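# Lay the oil can on the pad as pictured

## Task

Set the oil can down on the pad, with nothing else on it, lying the same way as in the goal picture (the reference image named manual) and with no part of the can reaching beyond the pad's edge; nothing may be tipped over along the way.

## Robot and tools

Robot: two arms, left_arm and right_arm, each with a two-finger gripper and a wrist camera (cam_left_wrist, cam_right_wrist, both 896x504). There are no fixed cameras in the image list. The scene has 2 scenes; each must be closed with finished_scene(scene=N), which cannot be undone. The goal must still hold once the robot lets go.

Frames. Scene frame: origin at table-top height midway between the nominal bases, +z up, +x out over the table, left_arm on the +y side (arm names do not match image sides). Calibrated bases: left_arm at (-0.022, +0.276, 0), right_arm at (+0.031, -0.272, 0), almost unrotated. Every hand pose, velocity, target and offset is in that arm's own base frame. end_effector_position (metres) is the point between the finger pads, about 1 cm behind the tips; fingers point along gripper +z and open along gripper y. Reported positions can be off by a few cm, more at long reach.

Row layout (shared by execute_actions and move): one list of 14 numbers covering both arms, always all 14: left dx, dy, dz, rx, ry, rz, opening, then right dx, dy, dz, rx, ry, rz, opening. dx..rz are offsets, not poses: they count from that arm's Hand target as it stood when the action or move began, along its base axes, and rotation (rx, ry, rz as one rotation vector) turns about the Hand target position. Scale: 1.0 = 0.6 m or 180 degrees, range -1 to 1; a translation longer than 1.0 is shortened. Opening is absolute: +1 fully open (0.094 m), -1 closed. Sending six zeros re-asks for the present Hand target; to keep a gripper as it is, resend its current opening (0 means half-open, not 'unchanged').

execute_actions(actions, cameras): actions is a list of actions, each up to 15 rows, one row per 1/30 s step; a short action holds its last row for the rest of its 15 steps. Every row in an action counts from the action's start pose, not from the previous row; repeating an offset in a new action moves further. Images return only for an empty actions list or when cameras names them (["all"] for all).

move(target, speed, blend, opening_speed, grip_force, blocking, cameras): drives each gripper in a straight line toward its offset target (one 14-number row, or up to 15 rows all counted from the same starting Hand targets). speed in m/s, 0.002 to 2.9, default 0.25 (rotation up to twice that in rad/s); one value or one per target. blend in m rounds corners in a list; 0 stops at each. opening_speed: -1..+1 scale per second, at least 0.2; use slow closing on fragile items. grip_force: newtons per pad, 10 to 50, per arm or one value, stays until changed; lower forces close slowly. blocking=false returns after about 0.5 s while the move continues. Moves last 0.5 to 10 s and do not avoid obstacles or the other arm. The result adds a move: line: done, off_target, moving, held or fault, plus limits (paced = pose clipped, held = a check withheld steps).

wait(seconds 0 to 10), stop() to brake a running move, zoom_image(camera, region [x0,y0,x1,y1] pixels, at most 504x504) on the newest image, show_instructions() to see the goal picture again, read_manual(section="licences") for licence text only.

Results: each arm's end_effector_position, end_effector_quat_wxyz, Hand target (the last commanded pose after clipping; next offsets count from it), joint positions (last = finger opening in m), joint torques, grip_measured (same scale as opening; reads slightly wide when empty, a bit narrow on a squeezed part), Tool commands, and the scene number. Velocities may be omitted when all are within noise.

Behaviour: the controller clips orientation commands to 40 degrees from the measured one per step. Grippers often stop a few cm short from friction or load; an all-zero action asks again, or send the missing distance. A blocked arm keeps pushing until commanded back past its gripper. Faster moves hit harder. Avoid paths near an arm's own base (can flip its shoulder). Holding loads, stretched poses or pushing into unreachable poses heat motors: MOTOR HOT at 75 °C, fault and fold at 90 °C, collapse at 100 °C. Thinking time passes in the scene.

Avoid: dropping the held object or letting go while it moves, knocking anything over, anything leaving the table, hard hits on table or fixtures, arms or grippers touching each other (closing on the other arm's fingers counts), strain on camera cables, arm stops.

Each tool is called after ">>>" in YAML: its name, and indented under it one key for each argument.

Reference images:

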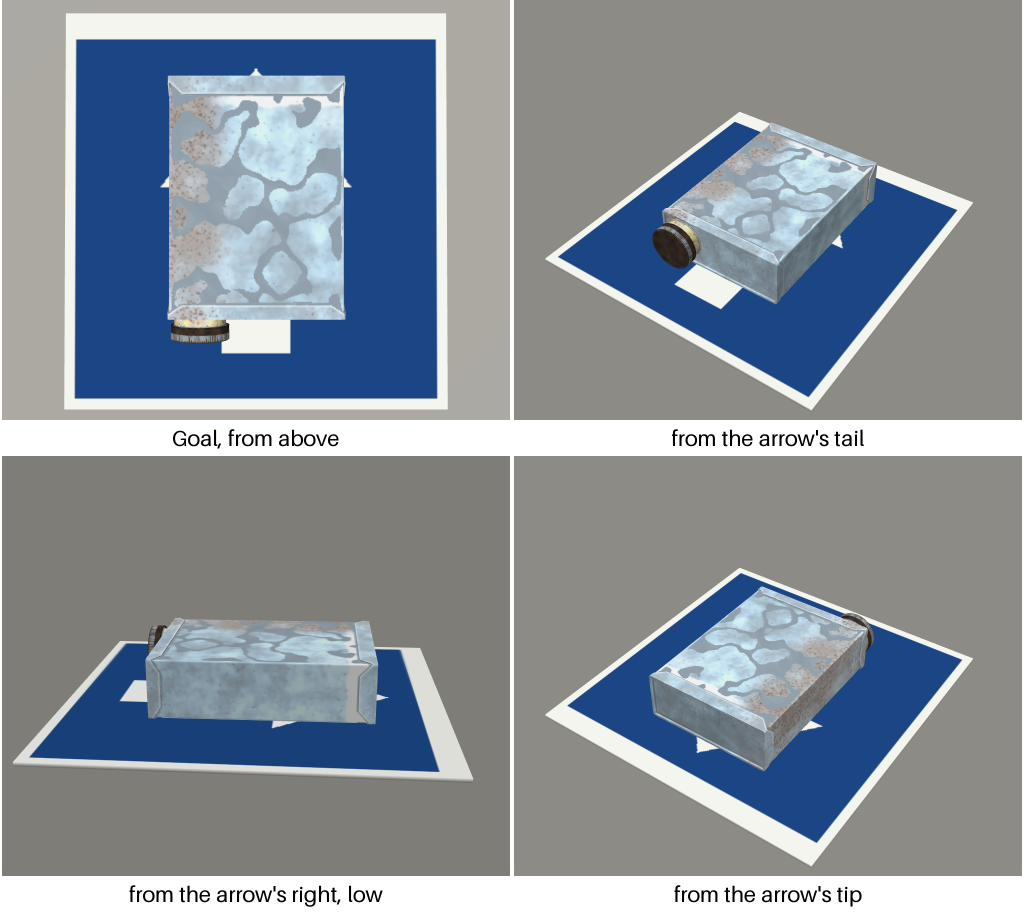

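## Session

>>> execute_actions:
  actions: []

Scene clock: 0.00 s.
left_arm: end_effector_position=(+0.1994, -0.0902, +0.2626) grip_measured=+1.000 end_effector_quat_wxyz=(+0.399, -0.112, +0.878, -0.238) | right_arm: end_effector_position=(+0.1868, +0.1420, +0.2584) grip_measured=+1.000 end_effector_quat_wxyz=(+0.399, -0.001, +0.900, +0.175)
Joint positions: left_arm=[-0.469 0.596 0.936 -0.944 -0.048 -0.698 0.094] | right_arm=[0.968 0.757 1.004 -0.995 0.425 0.778 0.094]
Joint velocities: within noise
Joint torques (N m): no reading
Heat: left arm: 37 °C; right arm: 36 °C.
Hand target: left_arm +0.1984, -0.0889, +0.2656; +0.404, -0.111, +0.876, -0.238 | right_arm +0.1877, +0.1408, +0.2649; +0.407, +0.002, +0.896, +0.179
Tool commands: left_gripper/opening=+1.0 right_gripper/opening=+1.0

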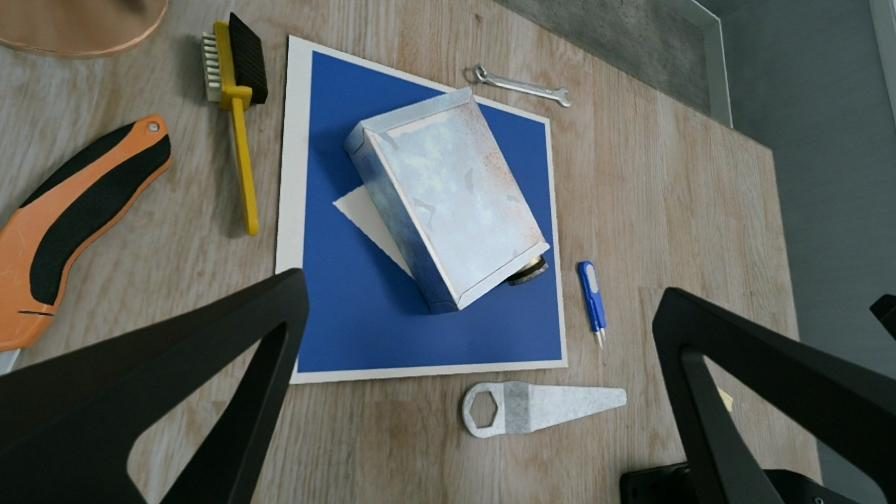

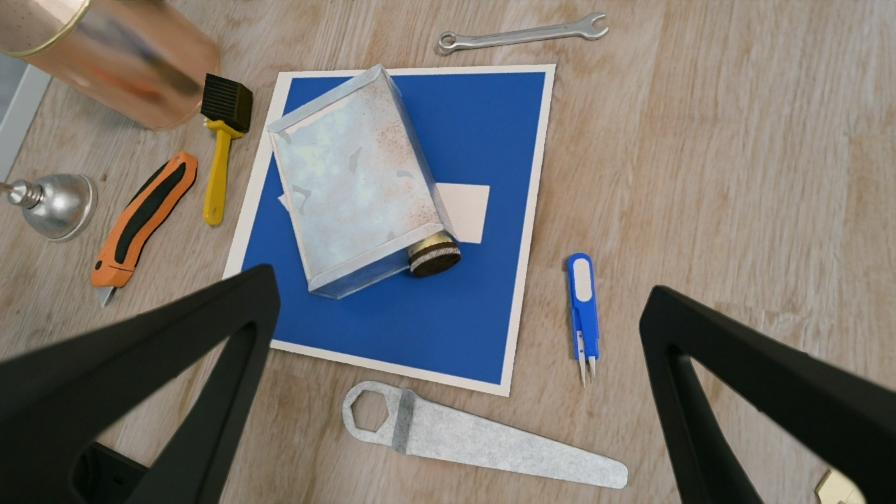

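>>> zoom_image:
  camera: "cam_right_wrist"
  region: [220, 40, 570, 400]

>>> zoom_image:
  camera: "cam_left_wrist"
  region: [280, 30, 630, 390]

>>> show_instructions:

Scaled by 1.400 from the camera's 896x504 image, which has a finer 1280x720 frame.

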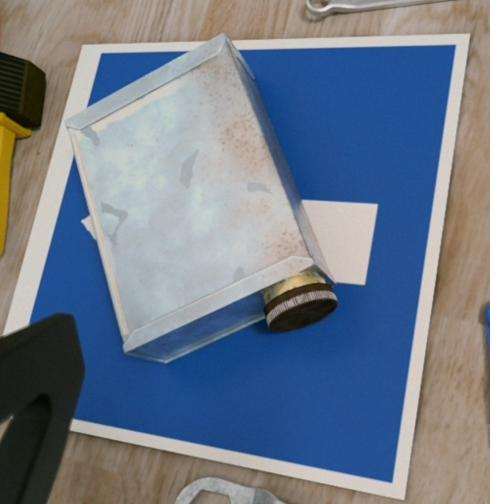

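Scaled by 1.400 from the camera's 896x504 image, which has a finer 1280x720 frame.

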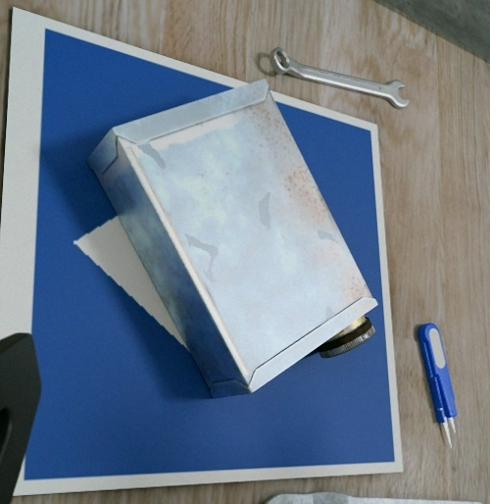

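Reference images for this scene: manual.

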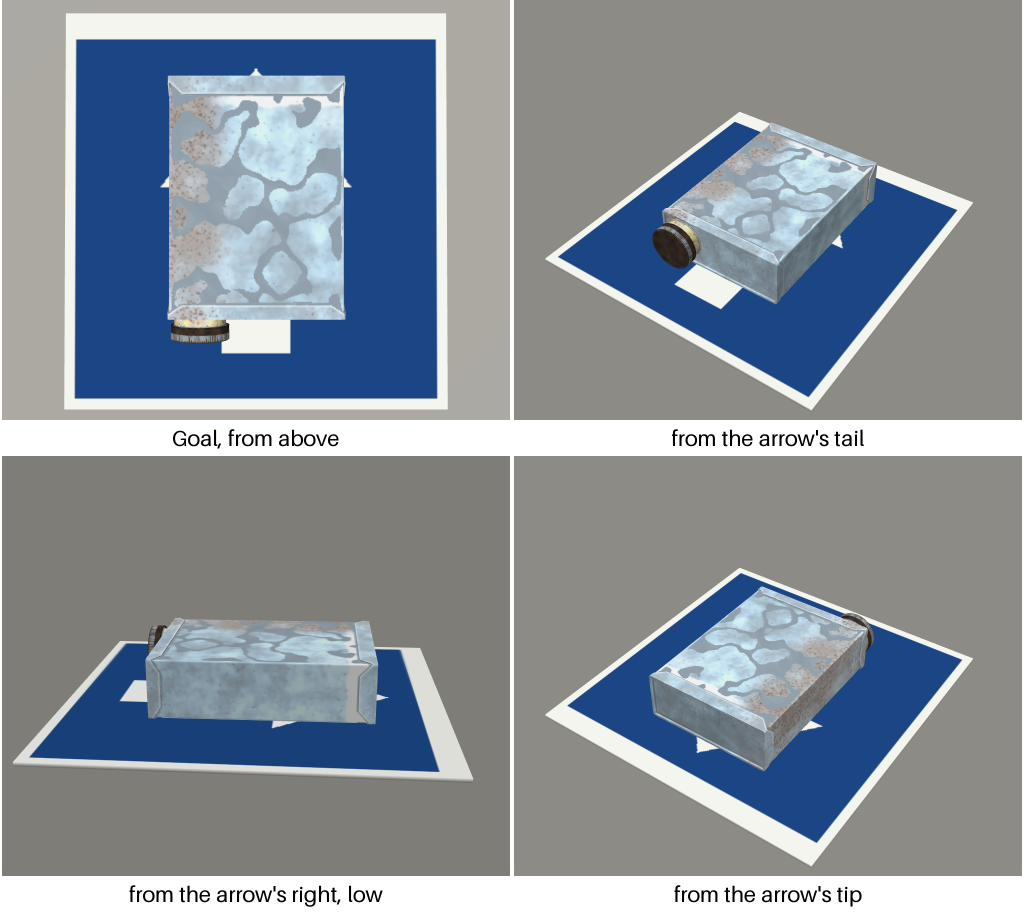

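>>> move:
  target: [0, 0.133, 0, 0, 0, 0, 1, 0.0155, 0.117, -0.218, -0.1372, 0.0682, 0.1509, 1]
  speed: 0.25
  cameras: ["all"]

Scene clock: 207.93 s.
left_arm: end_effector_position=(+0.1988, -0.0064, +0.2543) grip_measured=+1.000 end_effector_quat_wxyz=(+0.393, -0.121, +0.881, -0.235) | right_arm: end_effector_position=(+0.1940, +0.2074, +0.1323) grip_measured=+1.000 end_effector_quat_wxyz=(+0.241, -0.273, +0.929, +0.068)
Joint positions: left_arm=[0.663 0.724 0.996 -1.245 0.792 0.133 0.094] | right_arm=[0.926 1.167 0.891 -0.817 0.175 0.312 0.094]
Joint torques (N m): left_arm=[0.51 0.87 8.02 0.88 0.61 0.12] | right_arm=[-0.29 -3.93 5.42 1.21 0.06 -0.06]
Heat: left arm: 39 °C; right arm: 42 °C.
Hand target: left_arm +0.1984, -0.0091, +0.2655; +0.404, -0.111, +0.877, -0.238 | right_arm +0.1970, +0.2110, +0.1341; +0.249, -0.274, +0.926, +0.074
Off the commanded pose: left_arm 0.012 m, 2 deg | right_arm 0.005 m, 1 deg.
move: off_target (left_arm)
camera_calibration:
cam_left_wrist: T_world_to_cam=[[0.0608074, -0.857496, 0.510884, -0.141096], [-0.959952, -0.190477, -0.205451, 0.261043], [0.273485, -0.477932, -0.834738, 0.262482], [0, 0, 0, 1]] pos_world=[0.187384, 0.0541823, 0.344819]
cam_right_wrist: T_world_to_cam=[[0.589668, -0.807646, 0.000750535, 0.0555737], [-0.803876, -0.586826, 0.0970476, 0.279743], [-0.0779396, -0.0578292, -0.995279, 0.267386], [0, 0, 0, 1]] pos_world=[0.212948, 0.224507, 0.238933]

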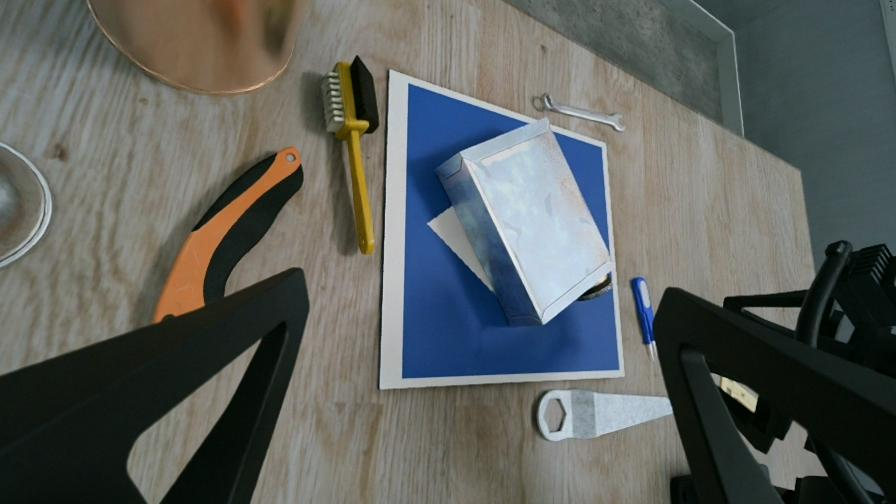

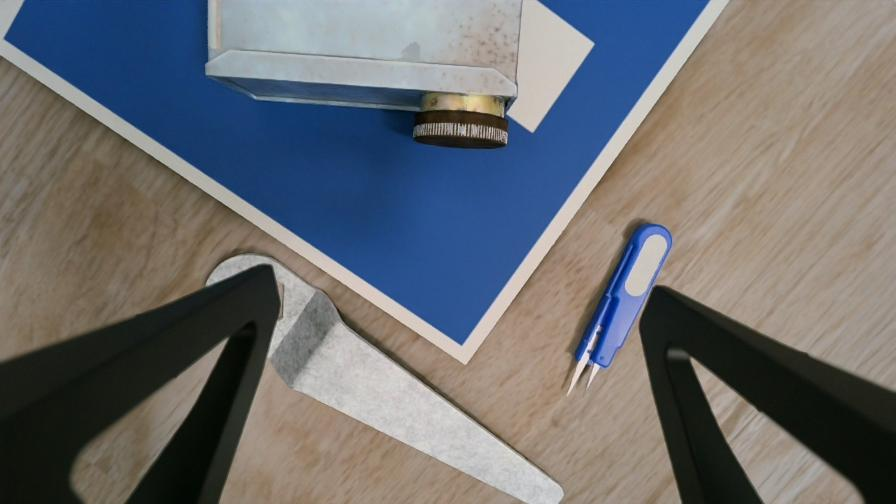

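>>> move:
  target:
    - [0, 0, 0, 0, 0, 0, 1, -0.01, -0.01, -0.05, 0.0303, -0.0466, 0, 0.6]
    - [0, 0, 0, 0, 0, 0, 1, 0.0533, 0.0308, -0.140, 0.0303, -0.0466, 0, 0.6]
  speed: 0.15
  blend: 0.02
  cameras: ["all"]

Scene clock: 252.23 s.
left_arm: end_effector_position=(+0.1988, -0.0064, +0.2543) grip_measured=+1.000 end_effector_quat_wxyz=(+0.393, -0.121, +0.881, -0.234) | right_arm: end_effector_position=(+0.2259, +0.2280, +0.0498) grip_measured=+0.602 end_effector_quat_wxyz=(+0.323, -0.267, +0.903, +0.094)
Joint positions: left_arm=[0.663 0.724 0.996 -1.246 0.792 0.134 0.094] | right_arm=[0.903 1.305 0.531 -0.136 0.209 0.257 0.075]
Joint torques (N m): left_arm=[0.51 0.9 8.03 0.89 0.64 0.13] | right_arm=[-0.66 -4.16 4.83 1.4 0.04 -0.06]
Heat: left arm: 42 °C; right arm: 40 °C.
Hand target: left_arm +0.1984, -0.0091, +0.2655; +0.404, -0.111, +0.877, -0.237 | right_arm +0.2289, +0.2294, +0.0499; +0.328, -0.266, +0.901, +0.098
Off the commanded pose: left_arm 0.012 m, 2 deg | right_arm 0.003 m, 1 deg.
move: off_target (left_arm)
camera_calibration:
cam_left_wrist: T_world_to_cam=[[0.0602216, -0.857725, 0.510569, -0.140865], [-0.959991, -0.189906, -0.2058, 0.26114], [0.27348, -0.477748, -0.834844, 0.262509], [0, 0, 0, 1]] pos_world=[0.187384, 0.0541816, 0.344819]
cam_right_wrist: T_world_to_cam=[[0.593057, -0.805112, 0.00886129, 0.0516601], [-0.801923, -0.591622, -0.0830865, 0.335079], [0.0721365, 0.042169, -0.996503, 0.132366], [0, 0, 0, 1]] pos_world=[0.228522, 0.234251, 0.159286]

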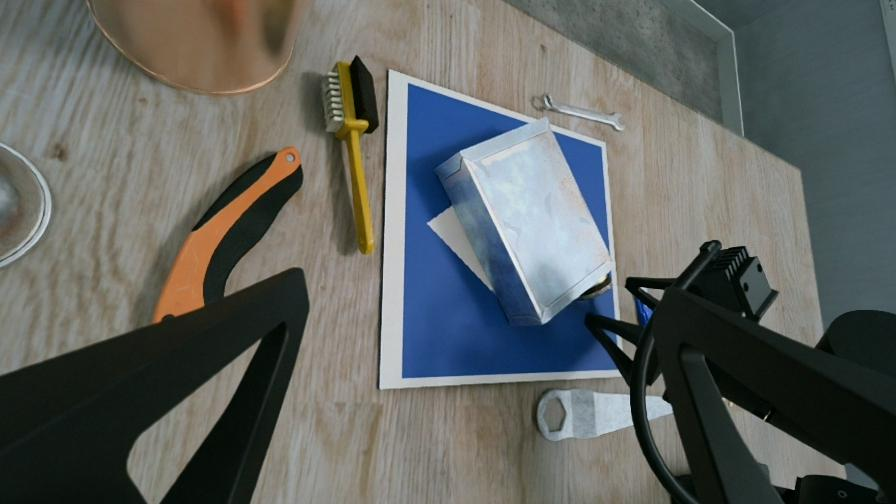

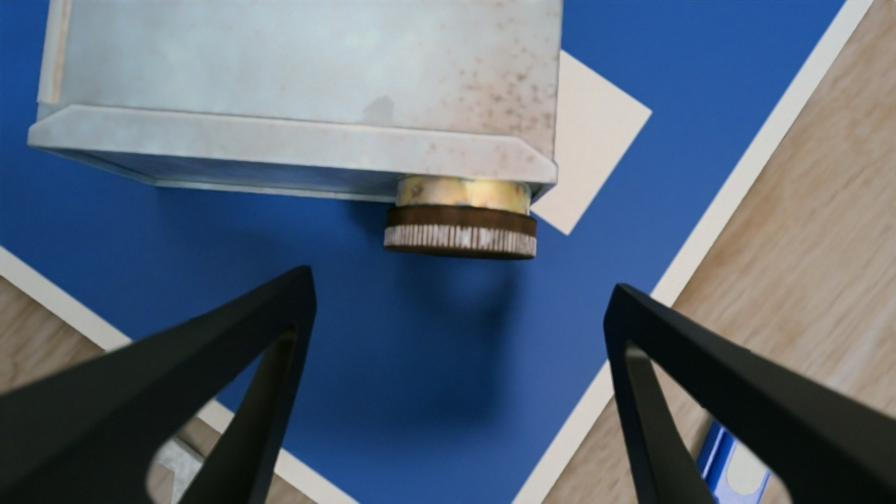

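>>> move:
  target: [0, 0, 0, 0, 0, 0, 1, 0.0318, 0.0202, -0.0398, 0, 0, 0, 0.6]
  speed: 0.08
  cameras: ["cam_right_wrist"]

Scene clock: 263.67 s.
left_arm: end_effector_position=(+0.1988, -0.0064, +0.2543) grip_measured=+1.000 end_effector_quat_wxyz=(+0.393, -0.121, +0.881, -0.234) | right_arm: end_effector_position=(+0.2421, +0.2371, +0.0232) grip_measured=+0.602 end_effector_quat_wxyz=(+0.320, -0.268, +0.904, +0.092)
Joint positions: left_arm=[0.663 0.724 0.996 -1.246 0.792 0.134 0.094] | right_arm=[0.872 1.468 0.531 0.023 0.19 0.232 0.075]
Joint torques (N m): left_arm=[0.51 0.9 8.02 0.89 0.64 0.13] | right_arm=[-0.64 -4.66 5.5 1.43 0.04 -0.06]
Heat: left arm: 42 °C; right arm: 39 °C.
Hand target: left_arm +0.1984, -0.0091, +0.2655; +0.404, -0.111, +0.877, -0.237 | right_arm +0.2480, +0.2416, +0.0261; +0.329, -0.267, +0.901, +0.098
Off the commanded pose: left_arm 0.012 m, 2 deg | right_arm 0.008 m, 1 deg.
move: off_target (left_arm)
camera_calibration:
cam_right_wrist: T_world_to_cam=[[0.593342, -0.804877, 0.0108548, 0.0494937], [-0.802154, -0.59235, -0.0752939, 0.351265], [0.0670322, 0.0359678, -0.997102, 0.106996], [0, 0, 0, 1]] pos_world=[0.24523, 0.24406, 0.132597]
Images, in order (width x height): cam_right_wrist 896x504.

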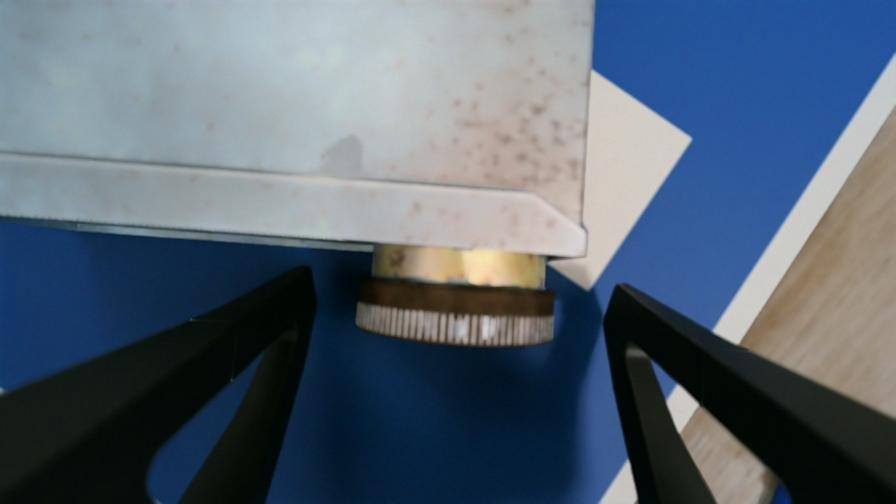

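>>> move:
  target: [0, 0, 0, 0, 0, 0, 1, 0, 0, 0, 0, 0, 0, -0.2]
  grip_force: [50, 20]
  opening_speed: 0.4
  cameras: ["cam_right_wrist"]

Scene clock: 274.43 s.
left_arm: end_effector_position=(+0.1988, -0.0064, +0.2543) grip_measured=+1.000 end_effector_quat_wxyz=(+0.393, -0.121, +0.881, -0.234) | right_arm: end_effector_position=(+0.2418, +0.2380, +0.0234) grip_measured=-0.120 end_effector_quat_wxyz=(+0.320, -0.268, +0.904, +0.094)
Joint positions: left_arm=[0.663 0.724 0.996 -1.246 0.792 0.134 0.094] | right_arm=[0.872 1.468 0.531 0.025 0.185 0.232 0.041]
Joint torques (N m): left_arm=[0.51 0.88 8.05 0.89 0.64 0.13] | right_arm=[-0.47 -4.79 5.31 1.44 0.05 -0.11]
Heat: left arm: 42 °C; right arm: 39 °C.
Hand target: left_arm +0.1984, -0.0091, +0.2655; +0.404, -0.111, +0.877, -0.237 | right_arm +0.2480, +0.2416, +0.0261; +0.329, -0.267, +0.901, +0.098
Off the commanded pose: left_arm 0.012 m, 2 deg | right_arm 0.008 m, 1 deg.
grip_force (N): 50, 20
move: off_target (left_arm)
camera_calibration:
cam_right_wrist: T_world_to_cam=[[0.595816, -0.80309, 0.00712057, 0.0494567], [-0.800445, -0.59453, -0.0762997, 0.351666], [0.0655089, 0.0397609, -0.99706, 0.106624], [0, 0, 0, 1]] pos_world=[0.245038, 0.244555, 0.13279]
Images, in order (width x height): cam_right_wrist 896x504.

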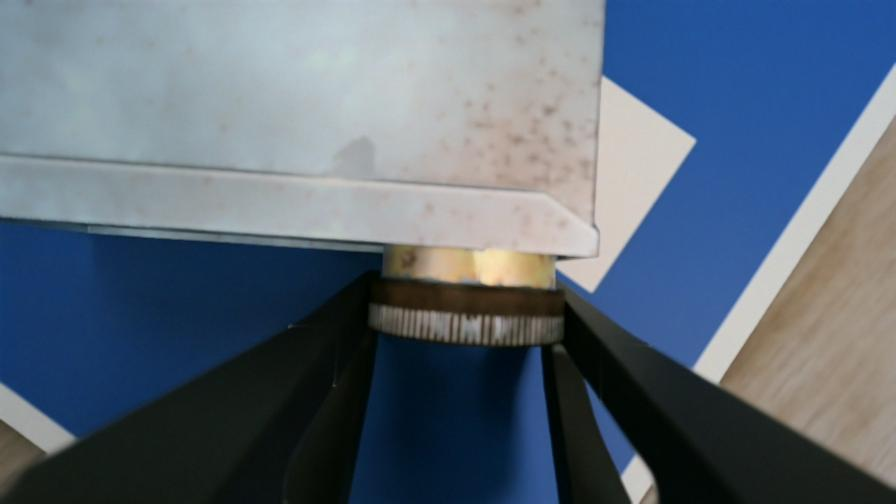

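>>> move:
  target: [0, 0, 0, 0, 0, 0, 1, -0.007, -0.0045, 0.077, 0, 0, 0, -0.2]
  speed: 0.08
  cameras: ["all"]

Scene clock: 281.70 s.
left_arm: end_effector_position=(+0.1988, -0.0064, +0.2543) grip_measured=+1.000 end_effector_quat_wxyz=(+0.393, -0.121, +0.881, -0.234) | right_arm: end_effector_position=(+0.2347, +0.2296, +0.0497) grip_measured=-0.121 end_effector_quat_wxyz=(+0.301, -0.273, +0.910, +0.082)
Joint positions: left_arm=[0.663 0.724 0.996 -1.246 0.792 0.134 0.094] | right_arm=[0.872 1.363 0.607 -0.205 0.185 0.232 0.041]
Joint torques (N m): left_arm=[0.53 0.88 8.03 0.89 0.64 0.13] | right_arm=[-0.21 -7.94 7.66 1.14 0.09 -0.02]
Heat: left arm: 42 °C; right arm: 39 °C.
Hand target: left_arm +0.1984, -0.0091, +0.2655; +0.404, -0.111, +0.877, -0.237 | right_arm +0.2438, +0.2389, +0.0722; +0.328, -0.267, +0.901, +0.098
Off the commanded pose: left_arm 0.012 m, 2 deg | right_arm 0.026 m, 4 deg.
grip_force (N): 50, 20
move: off_target (left_arm, right_arm)
camera_calibration:
cam_left_wrist: T_world_to_cam=[[0.0602216, -0.857725, 0.510569, -0.140865], [-0.959991, -0.189906, -0.2058, 0.26114], [0.27348, -0.477748, -0.834844, 0.262509], [0, 0, 0, 1]] pos_world=[0.187384, 0.0541816, 0.344819]
cam_right_wrist: T_world_to_cam=[[0.596218, -0.802615, 0.0182692, 0.0459805], [-0.802076, -0.596491, -0.0295453, 0.34158], [0.0346109, 0.00296211, -0.999396, 0.14949], [0, 0, 0, 1]] pos_world=[0.241385, 0.240211, 0.158652]

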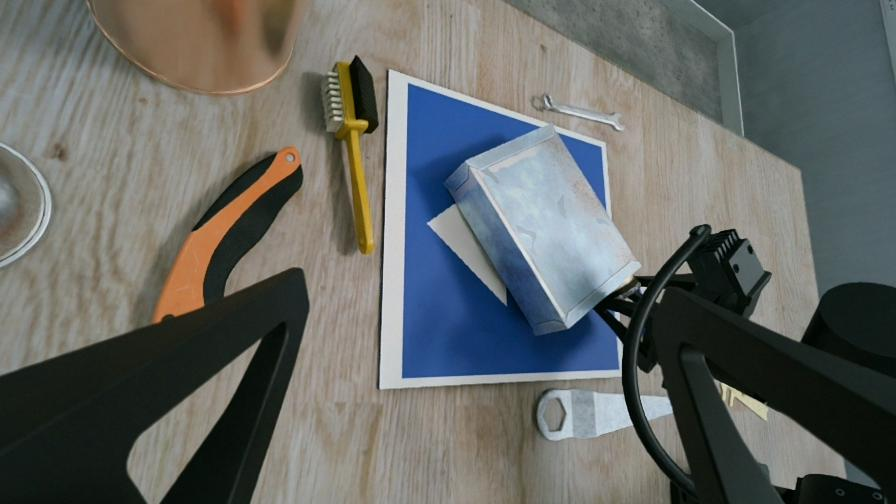

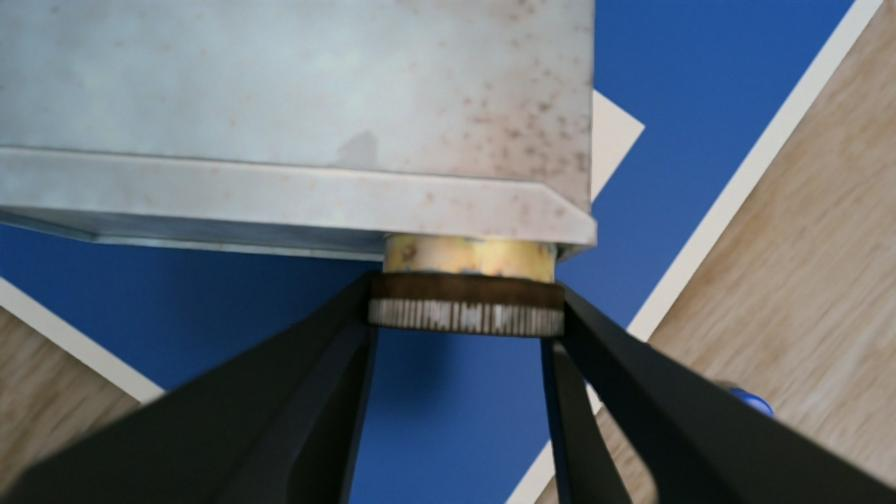

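>>> move:
  target: [0, 0, 0, 0, 0, 0, 1, -0.1047, -0.0622, 0.0805, 0, 0, 0, -0.2]
  speed: 0.08
  grip_force: [50, 50]
  cameras: ["all"]

Scene clock: 332.70 s.
left_arm: end_effector_position=(+0.1988, -0.0064, +0.2543) grip_measured=+1.000 end_effector_quat_wxyz=(+0.393, -0.121, +0.881, -0.234) | right_arm: end_effector_position=(+0.1730, +0.1939, +0.0995) grip_measured=-0.147 end_effector_quat_wxyz=(+0.296, -0.282, +0.909, +0.082)
Joint positions: left_arm=[0.663 0.724 0.996 -1.246 0.792 0.134 0.094] | right_arm=[1.014 0.978 0.607 -0.623 0.254 0.338 0.04]
Joint torques (N m): left_arm=[0.54 0.88 8.03 0.89 0.64 0.13] | right_arm=[0.54 -4.7 7.83 1.29 0.42 0.13]
Heat: left arm: 43 °C; right arm: 42 °C.
Hand target: left_arm +0.1984, -0.0091, +0.2655; +0.404, -0.111, +0.877, -0.237 | right_arm +0.1810, +0.2015, +0.1206; +0.329, -0.266, +0.901, +0.098
Off the commanded pose: left_arm 0.012 m, 2 deg | right_arm 0.024 m, 5 deg.
move: off_target (left_arm, right_arm)
camera_calibration:
cam_left_wrist: T_world_to_cam=[[0.0602216, -0.857725, 0.510569, -0.140865], [-0.959991, -0.189906, -0.2058, 0.26114], [0.27348, -0.477748, -0.834844, 0.262509], [0, 0, 0, 1]] pos_world=[0.187384, 0.0541816, 0.344819]
cam_right_wrist: T_world_to_cam=[[0.609823, -0.79226, 0.0209592, 0.0485604], [-0.792033, -0.610165, -0.0195589, 0.27222], [0.0282843, -0.0046729, -0.999589, 0.204042], [0, 0, 0, 1]] pos_world=[0.180223, 0.205525, 0.208265]

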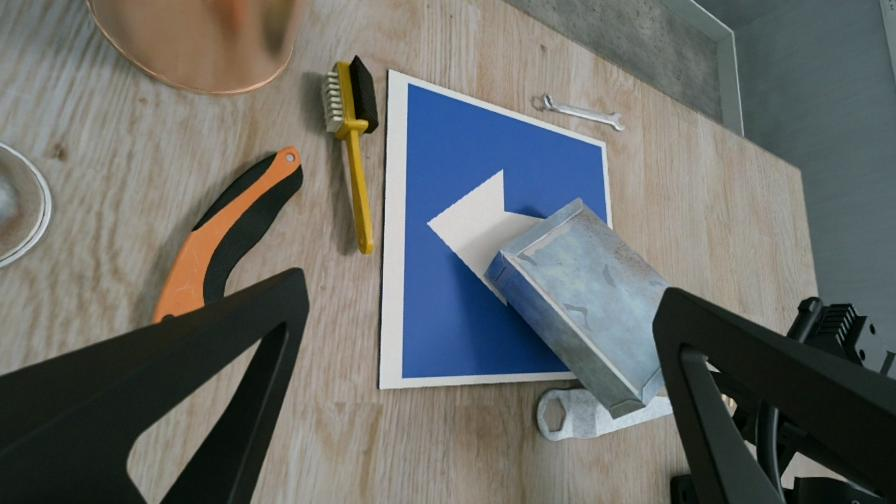

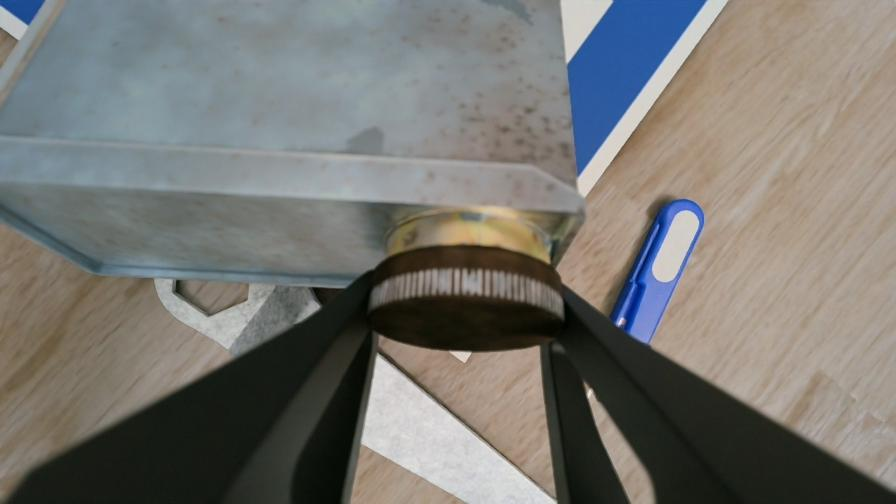

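>>> move:
  target: [0, 0, 0, 0, 0, 0, 1, 0.0692, 0.0433, 0.0882, 0, 0, 0, -0.2]
  speed: 0.08
  cameras: ["all"]

Scene clock: 345.70 s.
left_arm: end_effector_position=(+0.1988, -0.0064, +0.2543) grip_measured=+1.000 end_effector_quat_wxyz=(+0.393, -0.121, +0.881, -0.234) | right_arm: end_effector_position=(+0.2096, +0.2144, +0.1490) grip_measured=-0.147 end_effector_quat_wxyz=(+0.293, -0.278, +0.912, +0.074)
Joint positions: left_arm=[0.663 0.724 0.996 -1.246 0.792 0.134 0.094] | right_arm=[0.922 1.142 0.888 -0.737 0.215 0.265 0.04]
Joint torques (N m): left_arm=[0.51 0.9 8.03 0.89 0.64 0.13] | right_arm=[-0.61 -4.22 9.11 1.52 0.12 0]
Heat: left arm: 43 °C; right arm: 43 °C.
Hand target: left_arm +0.1984, -0.0091, +0.2655; +0.404, -0.111, +0.877, -0.237 | right_arm +0.2225, +0.2275, +0.1735; +0.329, -0.266, +0.901, +0.098
Off the commanded pose: left_arm 0.012 m, 2 deg | right_arm 0.031 m, 5 deg.
move: off_target (left_arm, right_arm)
camera_calibration:
cam_left_wrist: T_world_to_cam=[[0.0602216, -0.857725, 0.510569, -0.140865], [-0.959991, -0.189906, -0.2058, 0.26114], [0.27348, -0.477748, -0.834844, 0.262509], [0, 0, 0, 1]] pos_world=[0.187384, 0.0541816, 0.344819]
cam_right_wrist: T_world_to_cam=[[0.600578, -0.79899, 0.0303529, 0.0433981], [-0.799182, -0.601033, -0.00816949, 0.312477], [0.0247704, -0.0193511, -0.999506, 0.256479], [0, 0, 0, 1]] pos_world=[0.217309, 0.227447, 0.257588]

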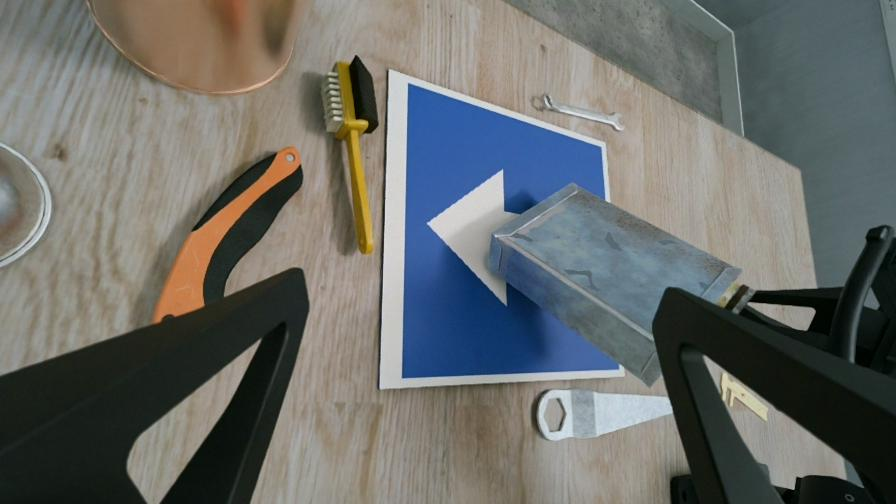

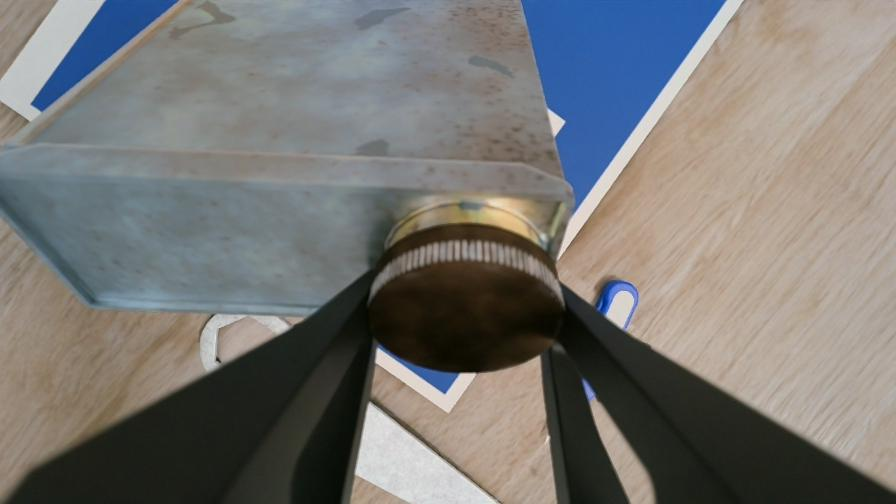

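>>> move:
  target: [0, 0, 0, 0, 0, 0, 1, 0.0917, 0.0625, 0.0408, 0, 0, 0, -0.2]
  speed: 0.07
  cameras: ["all"]

Scene clock: 353.80 s.
left_arm: end_effector_position=(+0.1988, -0.0064, +0.2543) grip_measured=+1.000 end_effector_quat_wxyz=(+0.393, -0.121, +0.881, -0.234) | right_arm: end_effector_position=(+0.2628, +0.2513, +0.1725) grip_measured=-0.147 end_effector_quat_wxyz=(+0.290, -0.277, +0.913, +0.073)
Joint positions: left_arm=[0.663 0.724 0.996 -1.246 0.792 0.134 0.094] | right_arm=[0.845 1.392 1.154 -0.746 0.172 0.205 0.04]
Joint torques (N m): left_arm=[0.51 0.9 8.03 0.88 0.64 0.13] | right_arm=[-0.47 -6.52 9.5 1.52 0.04 0.02]
Heat: left arm: 43 °C; right arm: 43 °C.
Hand target: left_arm +0.1984, -0.0091, +0.2655; +0.404, -0.111, +0.877, -0.237 | right_arm +0.2775, +0.2651, +0.1980; +0.329, -0.266, +0.901, +0.098
Off the commanded pose: left_arm 0.012 m, 2 deg | right_arm 0.033 m, 6 deg.
move: off_target (left_arm, right_arm)
camera_calibration:
cam_left_wrist: T_world_to_cam=[[0.0602216, -0.857725, 0.510569, -0.140865], [-0.959991, -0.189906, -0.2058, 0.26114], [0.27348, -0.477748, -0.834844, 0.262509], [0, 0, 0, 1]] pos_world=[0.187384, 0.0541816, 0.344819]
cam_right_wrist: T_world_to_cam=[[0.597998, -0.801003, 0.0281463, 0.0418112], [-0.801272, -0.598294, -0.00268992, 0.376348], [0.0189944, -0.0209443, -0.9996, 0.281267], [0, 0, 0, 1]] pos_world=[0.271212, 0.264549, 0.28099]

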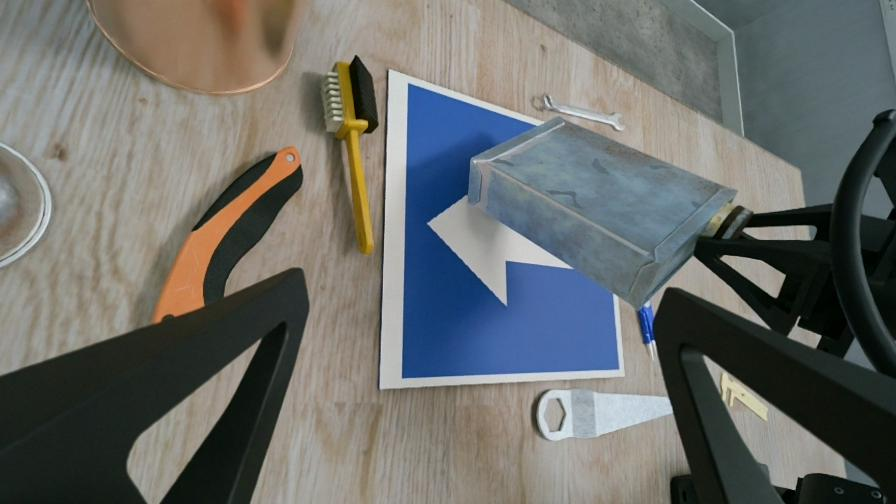

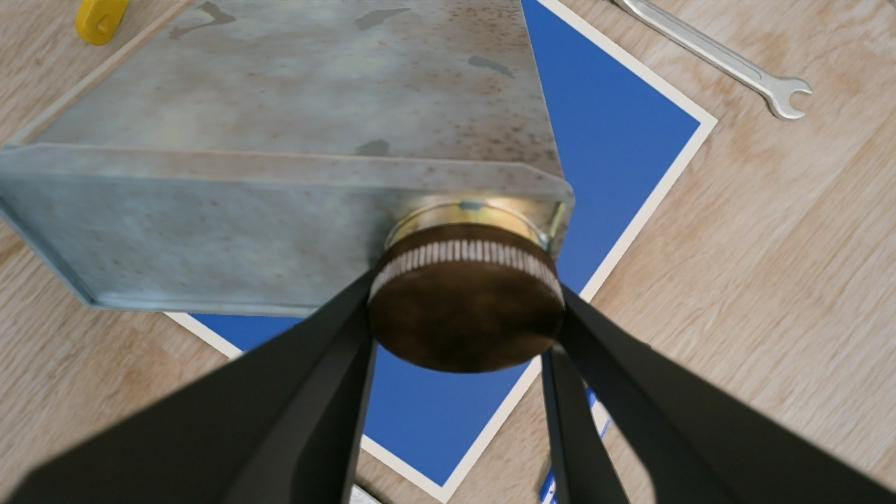

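>>> move:
  target: [0, 0, 0, 0, 0, 0, 1, -0.01, -0.006, -0.025, 0, 0, 0, -0.2]
  speed: 0.06

>>> move:
  target: [0, 0, 0, 0, 0, 0, 1, 0, 0, 0, 0, 0, 0, -0.2]
  grip_force: [50, 30]
  cameras: ["all"]

Scene clock: 373.50 s.
left_arm: end_effector_position=(+0.1988, -0.0064, +0.2543) grip_measured=+1.000 end_effector_quat_wxyz=(+0.393, -0.121, +0.881, -0.234) | right_arm: end_effector_position=(+0.2604, +0.2487, +0.1603) grip_measured=-0.147 end_effector_quat_wxyz=(+0.284, -0.278, +0.915, +0.069)
Joint positions: left_arm=[0.663 0.724 0.996 -1.246 0.792 0.134 0.094] | right_arm=[0.845 1.392 1.114 -0.723 0.171 0.204 0.04]
Joint torques (N m): left_arm=[0.51 0.88 8.03 0.89 0.63 0.13] | right_arm=[0.02 -8.47 6.34 1.85 0.04 0.07]
Heat: left arm: 43 °C; right arm: 43 °C.
Hand target: left_arm +0.1984, -0.0091, +0.2655; +0.404, -0.111, +0.877, -0.237 | right_arm +0.2715, +0.2615, +0.1830; +0.329, -0.267, +0.901, +0.098
Off the commanded pose: left_arm 0.012 m, 2 deg | right_arm 0.028 m, 6 deg.
move: off_target (left_arm, right_arm)

Scene clock: 374.00 s.
left_arm: end_effector_position=(+0.1988, -0.0064, +0.2543) grip_measured=+1.000 end_effector_quat_wxyz=(+0.393, -0.121, +0.881, -0.234) | right_arm: end_effector_position=(+0.2608, +0.2491, +0.1606) grip_measured=-0.138 end_effector_quat_wxyz=(+0.285, -0.278, +0.915, +0.070)
Joint positions: left_arm=[0.663 0.724 0.996 -1.246 0.792 0.134 0.094] | right_arm=[0.845 1.392 1.114 -0.72 0.171 0.204 0.04]
Joint torques (N m): left_arm=[0.53 0.9 8.05 0.88 0.64 0.13] | right_arm=[-0.01 -8.39 6.45 1.79 0.1 0.06]
Heat: left arm: 43 °C; right arm: 43 °C.
Hand target: left_arm +0.1984, -0.0091, +0.2655; +0.404, -0.111, +0.877, -0.237 | right_arm +0.2715, +0.2615, +0.1830; +0.329, -0.267, +0.901, +0.098
Off the commanded pose: left_arm 0.012 m, 2 deg | right_arm 0.028 m, 6 deg.
grip_force (N): 50, 30
move: off_target (left_arm, right_arm)
camera_calibration:
cam_left_wrist: T_world_to_cam=[[0.0602216, -0.857725, 0.510569, -0.140865], [-0.959991, -0.189906, -0.2058, 0.26114], [0.27348, -0.477748, -0.834844, 0.262509], [0, 0, 0, 1]] pos_world=[0.187384, 0.0541816, 0.344819]
cam_right_wrist: T_world_to_cam=[[0.59891, -0.800215, 0.0310233, 0.0407042], [-0.800755, -0.598893, 0.0108636, 0.371173], [0.00988642, -0.0313483, -0.99946, 0.274349], [0, 0, 0, 1]] pos_world=[0.270128, 0.263465, 0.268906]

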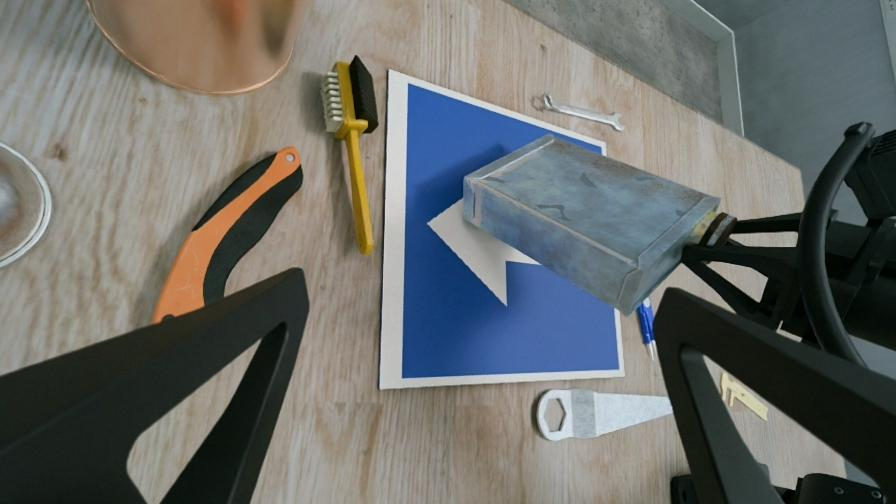

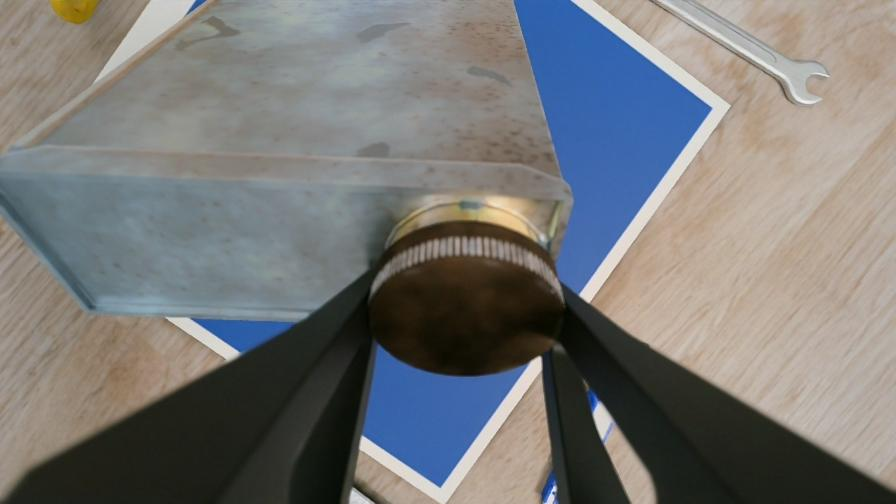

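>>> move:
  target: [0, 0, 0, 0, 0, 0, 1, 0, 0, 0, 0, 0, 0, -0.2]
  grip_force: [50, 18]
  cameras: ["cam_right_wrist"]

Scene clock: 376.83 s.
left_arm: end_effector_position=(+0.1988, -0.0064, +0.2543) grip_measured=+1.000 end_effector_quat_wxyz=(+0.393, -0.121, +0.881, -0.234) | right_arm: end_effector_position=(+0.2618, +0.2505, +0.1617) grip_measured=-0.127 end_effector_quat_wxyz=(+0.288, -0.278, +0.914, +0.072)
Joint positions: left_arm=[0.663 0.724 0.996 -1.246 0.792 0.134 0.094] | right_arm=[0.845 1.392 1.114 -0.712 0.17 0.204 0.041]
Joint torques (N m): left_arm=[0.53 0.88 8.03 0.89 0.64 0.13] | right_arm=[-0.05 -8.53 6.43 1.72 0.12 0.03]
Heat: left arm: 44 °C; right arm: 43 °C.
Hand target: left_arm +0.1984, -0.0091, +0.2655; +0.404, -0.111, +0.877, -0.237 | right_arm +0.2715, +0.2615, +0.1830; +0.329, -0.267, +0.901, +0.098
Off the commanded pose: left_arm 0.012 m, 2 deg | right_arm 0.026 m, 6 deg.
grip_force (N): 50, 18
move: off_target (left_arm, right_arm)
camera_calibration:
cam_right_wrist: T_world_to_cam=[[0.599092, -0.800165, 0.0287135, 0.0414825], [-0.80054, -0.599273, 0.00277639, 0.374193], [0.0149856, -0.0246496, -0.999584, 0.272539], [0, 0, 0, 1]] pos_world=[0.270621, 0.264155, 0.270196]
Images, in order (width x height): cam_right_wrist 896x504.

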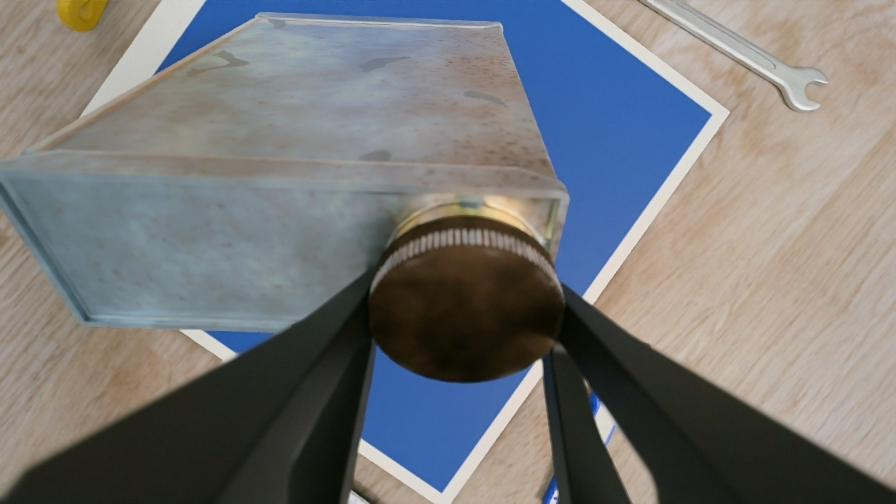

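>>> move:
  target: [0, 0, 0, 0, 0, 0, 1, -0.0392, -0.0258, 0.011, 0, 0, 0, -0.2]
  speed: 0.07
  cameras: ["all"]

Scene clock: 389.03 s.
left_arm: end_effector_position=(+0.1988, -0.0064, +0.2543) grip_measured=+1.000 end_effector_quat_wxyz=(+0.393, -0.121, +0.881, -0.234) | right_arm: end_effector_position=(+0.2433, +0.2401, +0.1685) grip_measured=-0.127 end_effector_quat_wxyz=(+0.293, -0.280, +0.911, +0.077)
Joint positions: left_arm=[0.663 0.724 0.996 -1.246 0.792 0.134 0.094] | right_arm=[0.87 1.303 1.067 -0.743 0.179 0.218 0.041]
Joint torques (N m): left_arm=[0.53 0.88 8.03 0.89 0.63 0.12] | right_arm=[0.38 -8.66 6.27 1.48 0.19 0.16]
Heat: left arm: 44 °C; right arm: 42 °C.
Hand target: left_arm +0.1984, -0.0091, +0.2655; +0.404, -0.111, +0.877, -0.237 | right_arm +0.2481, +0.2459, +0.1896; +0.329, -0.266, +0.901, +0.098
Off the commanded pose: left_arm 0.012 m, 2 deg | right_arm 0.022 m, 5 deg.
grip_force (N): 50, 18
move: off_target (left_arm, right_arm)
camera_calibration:
cam_left_wrist: T_world_to_cam=[[0.0602216, -0.857725, 0.510569, -0.140865], [-0.959991, -0.189906, -0.2058, 0.26114], [0.27348, -0.477748, -0.834844, 0.262509], [0, 0, 0, 1]] pos_world=[0.187384, 0.0541816, 0.344819]
cam_right_wrist: T_world_to_cam=[[0.605993, -0.795058, 0.0256017, 0.0416681], [-0.795134, -0.606359, -0.00955696, 0.355576], [0.0231221, -0.0145653, -0.999627, 0.274952], [0, 0, 0, 1]] pos_world=[0.251123, 0.25274, 0.27718]

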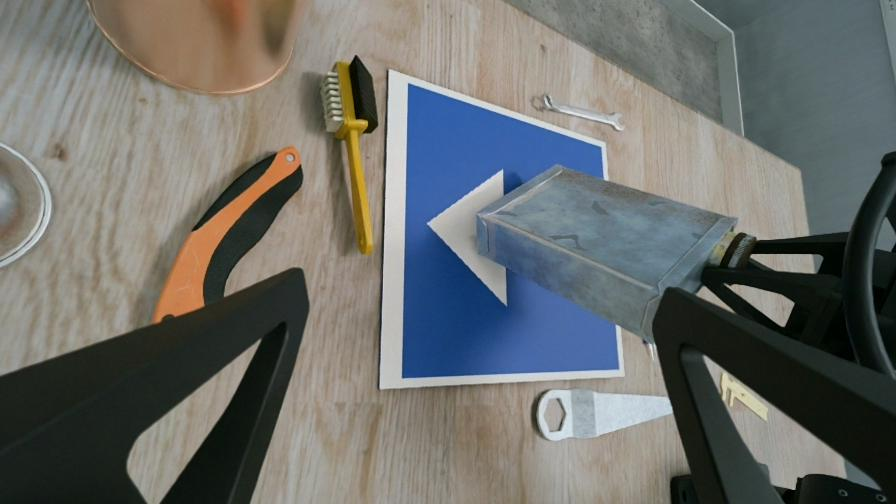

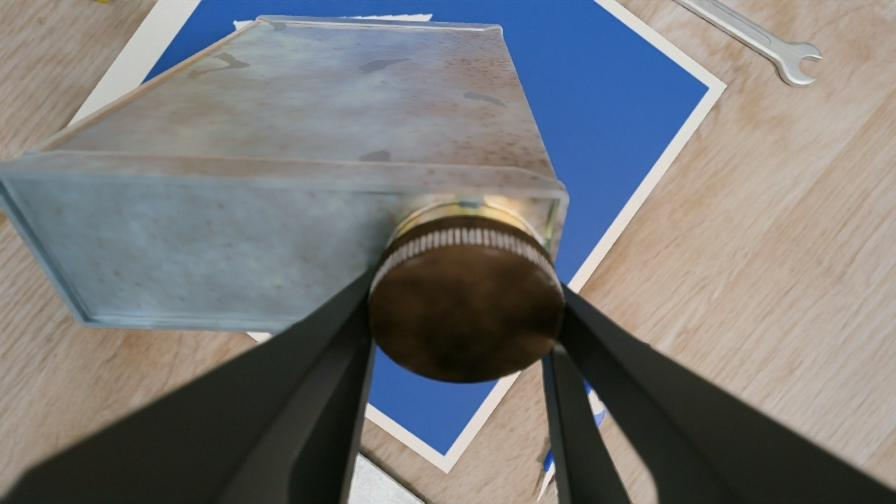

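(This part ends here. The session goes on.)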